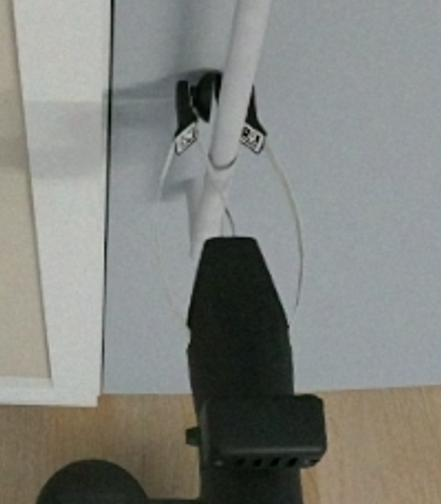

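Request:
{"api": "move", "payload": {"blocking": false, "r1": {"base": {"translate_m": -0.01}, "pace": "slow", "contact_limits": {"translate_m": 0.2}}, "cameras": []}}

Request:
{"api": "wait", "payload": {"seconds": 2, "cameras": ["r1_wrist_camera", "r1_head_camera"]}}

Request:
{"api": "zoom_image", "payload": {"camera": "r1_head_camera", "region": [200, 400, 340, 560]}}

Scene clock: 5346.83 s.
move: r1 moving
r1.base_odometry: x=-2.398 y=+0.521 heading=+0.791
r1.turned_by_wheels: -0.001
r1.turned_by_imu: -0.001
r1.base_tilt: forward=-1.6 right=+1.3
r1.lidar_m: 0.41 0.46 0.67 1.88 1.98 2.76 - 3.99 2.93 1.77 0.61 0.48
r1.base_status: translate_m moving
r1.joint_positions: lift_m=+0.720 arm_m=+0.000 wrist_yaw_rad=+0.012 wrist_pitch_rad=+0.002 wrist_roll_rad=+0.000 gripper_m=+0.090
r1.joint_status: not commanded
r1.measured_speeds: translate_m=-0.014 strafe_m=+0.000 rotate_rad=-0.001 lift_m=+0.000 arm_m=+0.000 wrist_yaw_rad=-0.007 wrist_pitch_rad=+0.000 wrist_roll_rad=+0.000
r1.motor_effort: lift_m=+24(24) arm_m=+4(4) wheel_0=-5(6) wheel_1=-3(5) wheel_2=+1(4)
r1.servo_current: wrist_yaw_rad=26(59) wrist_pitch_rad=52(52) wrist_roll_rad=33(65) gripper_m=46(52)
r1.contact_limits: translate_m 0.2
r1.hand_pose: x=+0.4603 y=-0.0839 z=+0.8972 quat_wxyz=(+1.000, +0.000, +0.001, +0.006) (m; r1's base frame)
r1.wrist_depth_mm: 236 224 239 174 240 242 242 / 237 226 240 240 241 242 242 / 238 226 240 240 242 243 243 / 239 226 242 179 243 243 243 / 239 227 241 242 243 243 245 / 240 229 212 176 202 244 245 / 240 228 242 155 244 245 246
r2.base_odometry: x=-6.454 y=-3.433 heading=+0.567
r2.turned_by_wheels: +0.000
r2.turned_by_imu: +0.000
r2.base_tilt: forward=-0.6 right=+0.0
r2.lidar_m: 0.41 0.40 0.48 2.05 0.73 0.54 0.50 0.54 0.77 1.56 1.60 2.26
r2.base_status: not commanded
r2.joint_positions: lift_m=+1.060 arm_m=+0.530 wrist_yaw_rad=+0.001 wrist_pitch_rad=+1.573 wrist_roll_rad=-0.198 gripper_m=+0.050
r2.joint_status: not commanded
r2.measured_speeds: translate_m=+0.000 strafe_m=+0.000 rotate_rad=+0.000 lift_m=+0.000 arm_m=+0.000 wrist_yaw_rad=+0.000 wrist_pitch_rad=+0.000 wrist_roll_rad=+0.000
r2.motor_effort: lift_m=+21(21) arm_m=+8(8) wheel_0=+4(4) wheel_1=-2(3) wheel_2=+4(4)
r2.servo_current: wrist_yaw_rad=39(59) wrist_pitch_rad=46(46) wrist_roll_rad=46(65) gripper_m=52(59)
r2.hand_pose: x=+0.7000 y=-0.0874 z=+0.9496 quat_wxyz=(+0.703, -0.070, +0.704, +0.070) (m; r2's base frame)
r2.wrist_depth_mm: 384 387 1182 1182 1138 1138 1138 / 387 384 1182 1182 1160 1160 1138 / 389 384 - 1182 1160 1182 1160 / 389 389 - 1182 1182 1182 1160 / 394 392 - 1205 1205 1160 1182 / 397 392 190 1205 190 1182 1182 / 397 397 - 112 - 1182 1182
pictures: none
No camera images: "cameras" was empty.

Scene clock: 5347.27 s.
earlier move: r1 done
r1.base_odometry: x=-2.399 y=+0.521 heading=+0.791
r1.turned_by_wheels: +0.000
r1.turned_by_imu: +0.000
r1.base_tilt: forward=-1.6 right=+1.3
r1.lidar_m: 0.38 0.45 0.66 1.89 1.98 2.74 - 3.97 2.93 1.74 0.67 0.45
r1.base_status: done
r1.joint_positions: lift_m=+0.720 arm_m=+0.000 wrist_yaw_rad=+0.011 wrist_pitch_rad=+0.002 wrist_roll_rad=+0.000 gripper_m=+0.090
r1.joint_status: not commanded
r1.measured_speeds: translate_m=+0.000 strafe_m=+0.000 rotate_rad=+0.000 lift_m=+0.000 arm_m=+0.000 wrist_yaw_rad=+0.000 wrist_pitch_rad=+0.000 wrist_roll_rad=+0.000
r1.motor_effort: lift_m=+24(24) arm_m=+3(4) wheel_0=-4(6) wheel_1=-3(5) wheel_2=+2(4)
r1.servo_current: wrist_yaw_rad=52(65) wrist_pitch_rad=39(52) wrist_roll_rad=33(65) gripper_m=39(52)
r1.contact_limits: translate_m 0.2
r1.hand_pose: x=+0.4602 y=-0.0842 z=+0.8972 quat_wxyz=(+1.000, +0.000, +0.001, +0.006) (m; r1's base frame)
r1.wrist_depth_mm: 226 226 241 176 241 243 243 / 238 227 242 242 243 243 244 / 239 228 241 180 244 244 245 / 239 229 243 180 243 244 245 / 240 229 243 242 244 245 246 / 241 229 215 243 196 246 246 / 243 229 244 151 246 246 247
r2.base_odometry: x=-6.454 y=-3.433 heading=+0.567
r2.turned_by_wheels: +0.000
r2.turned_by_imu: +0.000
r2.base_tilt: forward=-0.7 right=+0.1
r2.lidar_m: 0.40 0.40 0.49 2.05 0.75 0.53 0.50 0.51 0.76 1.55 1.60 2.22
r2.base_status: not commanded
r2.joint_positions: lift_m=+1.060 arm_m=+0.530 wrist_yaw_rad=+0.001 wrist_pitch_rad=+1.573 wrist_roll_rad=-0.198 gripper_m=+0.050
r2.joint_status: not commanded
r2.measured_speeds: translate_m=+0.000 strafe_m=+0.000 rotate_rad=+0.000 lift_m=+0.000 arm_m=+0.000 wrist_yaw_rad=+0.000 wrist_pitch_rad=+0.000 wrist_roll_rad=+0.000
r2.motor_effort: lift_m=+21(21) arm_m=+7(8) wheel_0=+4(4) wheel_1=-2(3) wheel_2=+4(4)
r2.servo_current: wrist_yaw_rad=39(59) wrist_pitch_rad=46(46) wrist_roll_rad=59(65) gripper_m=46(59)
r2.hand_pose: x=+0.7000 y=-0.0874 z=+0.9496 quat_wxyz=(+0.703, -0.070, +0.704, +0.070) (m; r2's base frame)
r2.wrist_depth_mm: 384 389 1205 1182 1160 1138 1160 / 387 387 1205 1182 1160 1182 1182 / 389 387 - 1229 1182 1160 1160 / 392 389 - 1182 1205 1160 1182 / 389 392 - 1205 1205 1182 1160 / 397 394 190 1229 190 1182 1182 / 399 397 - 112 - 1205 1205
wait: 0.43 of 2 s (r1 has come to rest)
pictures: r1_head_camera, r1_wrist_camera
Images, in order (width x height): r1_head_camera 420x560, r1_wrist_camera 616x392.

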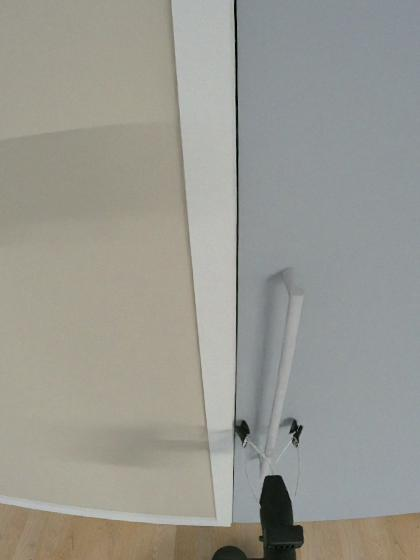

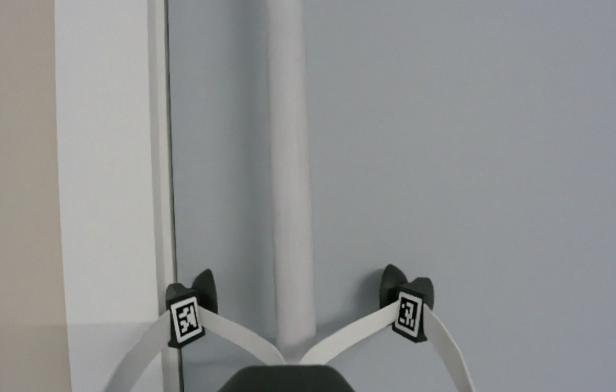

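Scaled by 3.150 from the camera's 420x560 image, which has a finer 600x800 frame.

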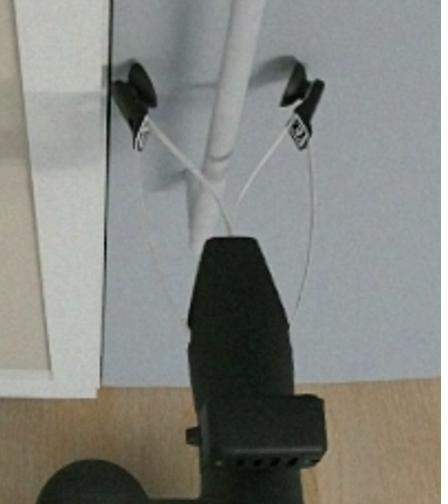

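Request:
{"api": "move", "payload": {"blocking": false, "r1": {"base": {"translate_m": -0.25}, "pace": "default", "contact_limits": {"translate_m": 0.2}}, "cameras": []}}

Request:
{"api": "wait", "payload": {"seconds": 3, "cameras": ["r1_wrist_camera", "r1_head_camera"]}}

Request:
{"api": "zoom_image", "payload": {"camera": "r1_head_camera", "region": [150, 0, 300, 200]}}

Scene clock: 5353.53 s.
move: r1 moving
r1.base_odometry: x=-2.421 y=+0.498 heading=+0.790
r1.turned_by_wheels: +0.000
r1.turned_by_imu: -0.001
r1.base_tilt: forward=-1.6 right=+1.3
r1.lidar_m: 0.43 0.50 0.70 1.88 1.99 2.74 - 3.96 2.92 1.88 0.73 0.50
r1.base_status: translate_m moving
r1.joint_positions: lift_m=+0.720 arm_m=+0.000 wrist_yaw_rad=+0.011 wrist_pitch_rad=+0.002 wrist_roll_rad=+0.000 gripper_m=+0.090
r1.joint_status: not commanded
r1.measured_speeds: translate_m=-0.122 strafe_m=+0.000 rotate_rad=+0.000 lift_m=+0.000 arm_m=+0.000 wrist_yaw_rad=+0.000 wrist_pitch_rad=+0.000 wrist_roll_rad=+0.000
r1.motor_effort: lift_m=+24(24) arm_m=+4(4) wheel_0=-7(8) wheel_1=-6(8) wheel_2=+9(9)
r1.servo_current: wrist_yaw_rad=46(72) wrist_pitch_rad=46(52) wrist_roll_rad=46(65) gripper_m=46(46)
r1.contact_limits: translate_m 0.2
r1.hand_pose: x=+0.4602 y=-0.0842 z=+0.8972 quat_wxyz=(+1.000, +0.000, +0.001, +0.006) (m; r1's base frame)
r1.wrist_depth_mm: 270 254 265 263 263 260 258 / 270 254 267 263 263 260 259 / 271 256 266 265 264 262 259 / 271 256 268 265 264 262 260 / 271 256 268 266 265 264 262 / 273 257 215 267 195 264 262 / 273 257 256 144 266 263 263
r2.base_odometry: x=-6.454 y=-3.433 heading=+0.567
r2.turned_by_wheels: +0.000
r2.turned_by_imu: +0.000
r2.base_tilt: forward=-0.7 right=+0.1
r2.lidar_m: 0.41 0.39 0.51 2.03 0.75 0.54 0.50 0.53 0.75 1.56 1.58 2.25
r2.base_status: not commanded
r2.joint_positions: lift_m=+1.060 arm_m=+0.530 wrist_yaw_rad=+0.001 wrist_pitch_rad=+1.573 wrist_roll_rad=-0.198 gripper_m=+0.050
r2.joint_status: not commanded
r2.measured_speeds: translate_m=+0.000 strafe_m=+0.000 rotate_rad=+0.000 lift_m=+0.000 arm_m=+0.000 wrist_yaw_rad=+0.000 wrist_pitch_rad=+0.000 wrist_roll_rad=+0.000
r2.motor_effort: lift_m=+21(21) arm_m=+7(8) wheel_0=+4(4) wheel_1=-2(3) wheel_2=+4(4)
r2.servo_current: wrist_yaw_rad=39(46) wrist_pitch_rad=46(46) wrist_roll_rad=39(52) gripper_m=52(59)
r2.hand_pose: x=+0.7000 y=-0.0874 z=+0.9496 quat_wxyz=(+0.703, -0.070, +0.704, +0.070) (m; r2's base frame)
r2.wrist_depth_mm: 384 387 1182 1182 1160 1160 1138 / 389 387 1205 1160 1138 1182 1160 / 389 387 - 1205 1182 1160 1182 / 389 389 - 1182 1182 1182 1182 / 392 392 - 1182 1182 1160 1160 / 397 397 189 1205 190 1182 1182 / 399 397 - 112 - 1182 1205
pictures: none
No camera images: "cameras" was empty.

Scene clock: 5355.30 s.
earlier move: r1 done
r1.base_odometry: x=-2.575 y=+0.343 heading=+0.791
r1.turned_by_wheels: +0.000
r1.turned_by_imu: +0.000
r1.base_tilt: forward=-1.6 right=+1.3
r1.lidar_m: 0.65 0.75 1.03 1.87 1.98 2.76 - 3.99 2.94 2.70 1.03 0.73
r1.base_status: done
r1.joint_positions: lift_m=+0.720 arm_m=+0.000 wrist_yaw_rad=+0.011 wrist_pitch_rad=+0.002 wrist_roll_rad=+0.000 gripper_m=+0.090
r1.joint_status: not commanded
r1.measured_speeds: translate_m=+0.000 strafe_m=+0.000 rotate_rad=+0.000 lift_m=+0.000 arm_m=+0.000 wrist_yaw_rad=+0.000 wrist_pitch_rad=+0.000 wrist_roll_rad=+0.000
r1.motor_effort: lift_m=+24(24) arm_m=+3(4) wheel_0=-2(8) wheel_1=-1(8) wheel_2=+0(10)
r1.servo_current: wrist_yaw_rad=46(72) wrist_pitch_rad=39(52) wrist_roll_rad=39(65) gripper_m=46(52)
r1.contact_limits: translate_m 0.2
r1.hand_pose: x=+0.4602 y=-0.0842 z=+0.8972 quat_wxyz=(+1.000, +0.000, +0.001, +0.006) (m; r1's base frame)
r1.wrist_depth_mm: - - 488 484 484 484 480 / - - 488 488 484 484 484 / - - 488 488 488 488 484 / - - 492 492 488 488 484 / - - 492 492 492 488 488 / - - 212 496 197 492 488 / - - 484 160 492 488 492
r2.base_odometry: x=-6.454 y=-3.433 heading=+0.567
r2.turned_by_wheels: +0.000
r2.turned_by_imu: +0.000
r2.base_tilt: forward=-0.6 right=+0.1
r2.lidar_m: 0.39 0.41 0.48 2.01 0.74 0.53 0.50 0.55 0.76 1.55 1.60 2.23
r2.base_status: not commanded
r2.joint_positions: lift_m=+1.060 arm_m=+0.530 wrist_yaw_rad=+0.001 wrist_pitch_rad=+1.573 wrist_roll_rad=-0.198 gripper_m=+0.050
r2.joint_status: not commanded
r2.measured_speeds: translate_m=+0.000 strafe_m=+0.000 rotate_rad=+0.000 lift_m=+0.000 arm_m=+0.000 wrist_yaw_rad=+0.000 wrist_pitch_rad=+0.000 wrist_roll_rad=+0.000
r2.motor_effort: lift_m=+21(21) arm_m=+8(8) wheel_0=+3(4) wheel_1=-2(3) wheel_2=+4(4)
r2.servo_current: wrist_yaw_rad=46(65) wrist_pitch_rad=39(46) wrist_roll_rad=59(65) gripper_m=46(59)
r2.hand_pose: x=+0.7000 y=-0.0874 z=+0.9496 quat_wxyz=(+0.703, -0.070, +0.704, +0.070) (m; r2's base frame)
r2.wrist_depth_mm: 384 387 1182 1160 1160 1160 1138 / 387 387 1182 1205 1160 1182 1138 / 389 387 - 1182 1160 1160 1160 / 389 387 - 1182 1182 1182 1138 / 392 389 - 1205 1182 1205 1182 / 394 397 189 1182 190 1182 1205 / 402 394 - 112 - 1205 1182
wait: 1.77 of 3 s (r1 has come to rest)
pictures: r1_head_camera, r1_wrist_camera
Images, in order (width x height): r1_head_camera 420x560, r1_wrist_camera 616x392.

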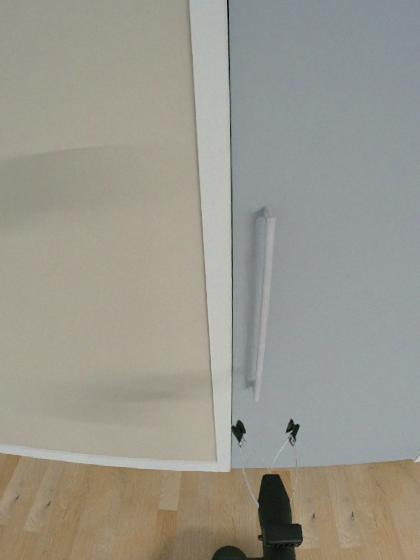

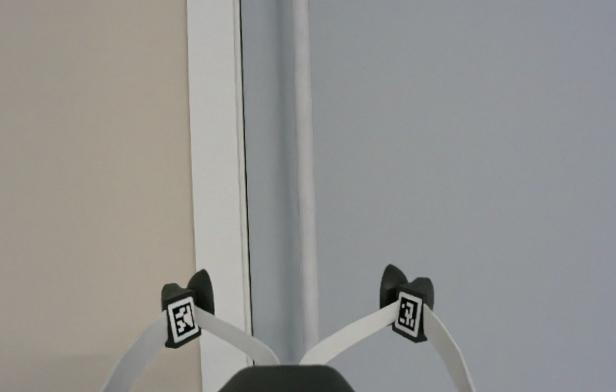

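Scaled by 2.520 from the camera's 420x560 image, which has a finer 600x800 frame.

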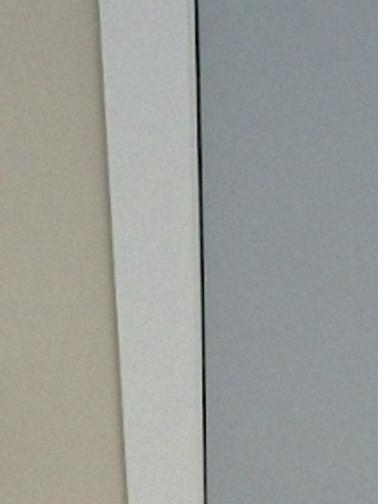

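Request:
{"api": "wait", "payload": {"seconds": 0, "cameras": ["r2_head_camera", "r2_head_left_camera", "r2_head_right_camera", "r2_wrist_camera"]}}

Request:
{"api": "zoom_image", "payload": {"camera": "r2_head_left_camera", "region": [70, 290, 250, 500]}}

Request:
{"api": "zoom_image", "payload": {"camera": "r2_head_right_camera", "region": [50, 290, 230, 500]}}

Request:
{"api": "zoom_image", "payload": {"camera": "r2_wrist_camera", "region": [0, 0, 400, 392]}}

Scene clock: 5363.83 s.
r1.base_odometry: x=-2.575 y=+0.343 heading=+0.791
r1.turned_by_wheels: +0.000
r1.turned_by_imu: +0.000
r1.base_tilt: forward=-1.6 right=+1.3
r1.lidar_m: 0.61 0.73 1.06 1.88 1.97 2.74 - 3.99 2.91 2.69 1.01 0.72
r1.base_status: done
r1.joint_positions: lift_m=+0.720 arm_m=+0.000 wrist_yaw_rad=+0.011 wrist_pitch_rad=+0.002 wrist_roll_rad=+0.000 gripper_m=+0.090
r1.joint_status: not commanded
r1.measured_speeds: translate_m=+0.000 strafe_m=+0.000 rotate_rad=+0.000 lift_m=+0.000 arm_m=+0.000 wrist_yaw_rad=+0.000 wrist_pitch_rad=+0.000 wrist_roll_rad=+0.000
r1.motor_effort: lift_m=+24(24) arm_m=+4(4) wheel_0=-2(8) wheel_1=-1(8) wheel_2=+0(10)
r1.servo_current: wrist_yaw_rad=46(72) wrist_pitch_rad=33(52) wrist_roll_rad=46(65) gripper_m=46(52)
r1.contact_limits: translate_m 0.2
r1.hand_pose: x=+0.4602 y=-0.0842 z=+0.8972 quat_wxyz=(+1.000, +0.000, +0.001, +0.006) (m; r1's base frame)
r1.wrist_depth_mm: - - 484 484 484 484 484 / - - 488 488 484 488 484 / - - 488 488 488 488 484 / - - 492 492 488 488 484 / - - 492 492 488 488 488 / - - 211 496 197 492 492 / - - 480 159 496 488 492
r2.base_odometry: x=-6.454 y=-3.433 heading=+0.567
r2.turned_by_wheels: +0.000
r2.turned_by_imu: +0.000
r2.base_tilt: forward=-0.7 right=+0.1
r2.lidar_m: 0.41 0.40 0.50 2.02 0.74 0.52 0.49 0.55 0.76 1.55 1.62 2.25
r2.base_status: not commanded
r2.joint_positions: lift_m=+1.060 arm_m=+0.530 wrist_yaw_rad=+0.001 wrist_pitch_rad=+1.573 wrist_roll_rad=-0.198 gripper_m=+0.050
r2.joint_status: not commanded
r2.measured_speeds: translate_m=+0.000 strafe_m=+0.000 rotate_rad=+0.000 lift_m=+0.000 arm_m=+0.000 wrist_yaw_rad=+0.000 wrist_pitch_rad=+0.000 wrist_roll_rad=+0.000
r2.motor_effort: lift_m=+21(21) arm_m=+7(8) wheel_0=+4(4) wheel_1=-2(3) wheel_2=+4(4)
r2.servo_current: wrist_yaw_rad=39(65) wrist_pitch_rad=46(46) wrist_roll_rad=52(65) gripper_m=59(59)
r2.hand_pose: x=+0.7000 y=-0.0874 z=+0.9496 quat_wxyz=(+0.703, -0.070, +0.704, +0.070) (m; r2's base frame)
r2.wrist_depth_mm: 384 389 1160 1160 1160 1182 1138 / 382 387 1182 1182 1182 1182 1138 / 387 387 - 1182 1182 1160 1138 / 389 389 - 1182 1182 1182 1182 / 392 392 - 1205 1160 1182 1160 / 397 394 190 1229 190 1182 1182 / 399 394 - 112 - 1182 1182
pictures: r2_head_camera, r2_head_left_camera, r2_head_right_camera, r2_wrist_camera
Images, in order (width x height): r2_head_camera 420x560, r2_head_left_camera 420x672, r2_head_right_camera 420x672, r2_wrist_camera 616x392.

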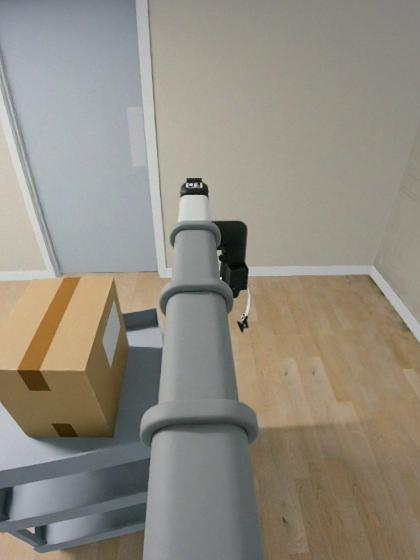

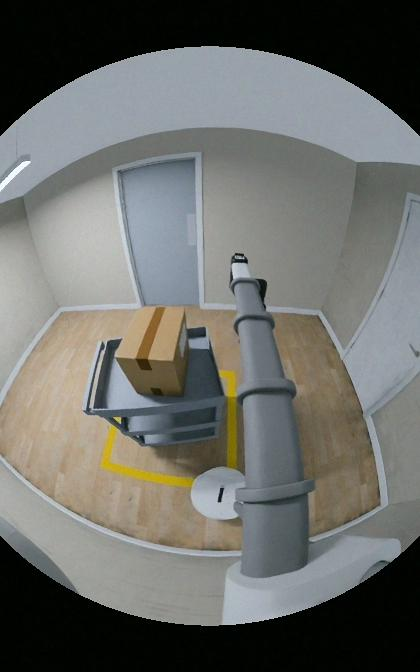

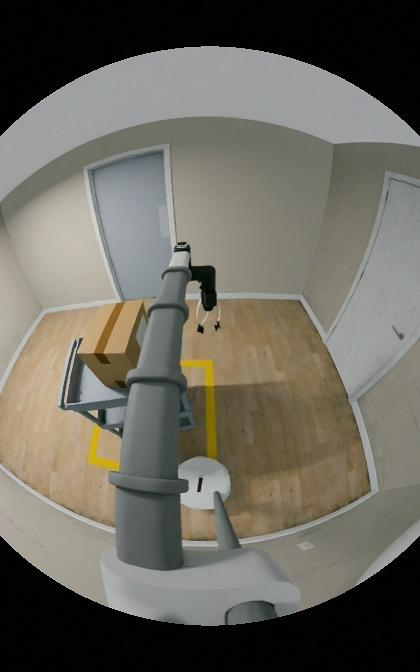

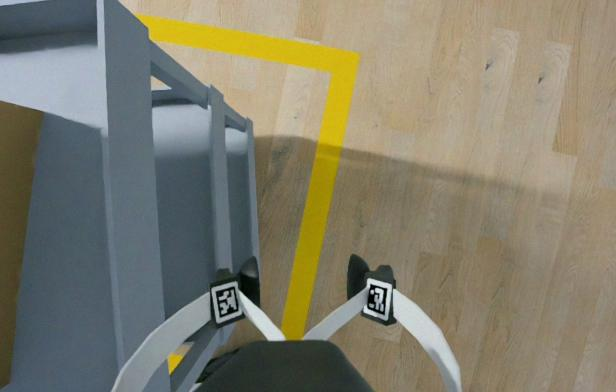

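Scaled by 2.400 from the camera's 420x672 image, which has a finer 600x960 frame.

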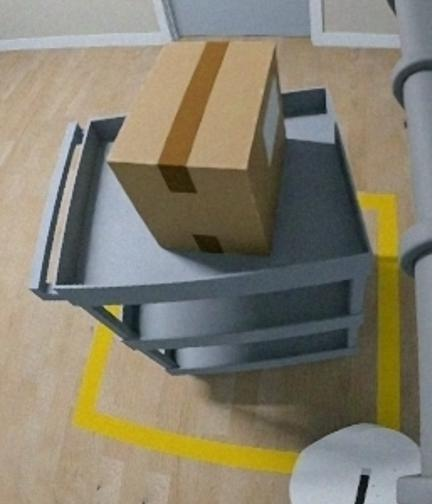

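Scaled by 2.400 from the camera's 420x672 image, which has a finer 600x960 frame.

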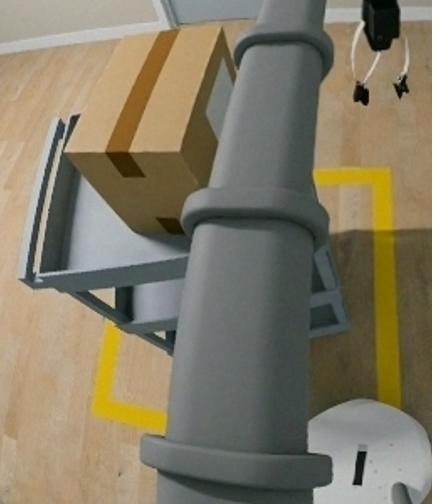

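Scaled by 1.260.

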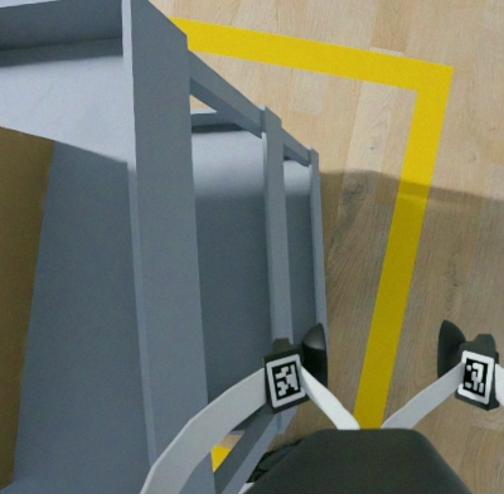

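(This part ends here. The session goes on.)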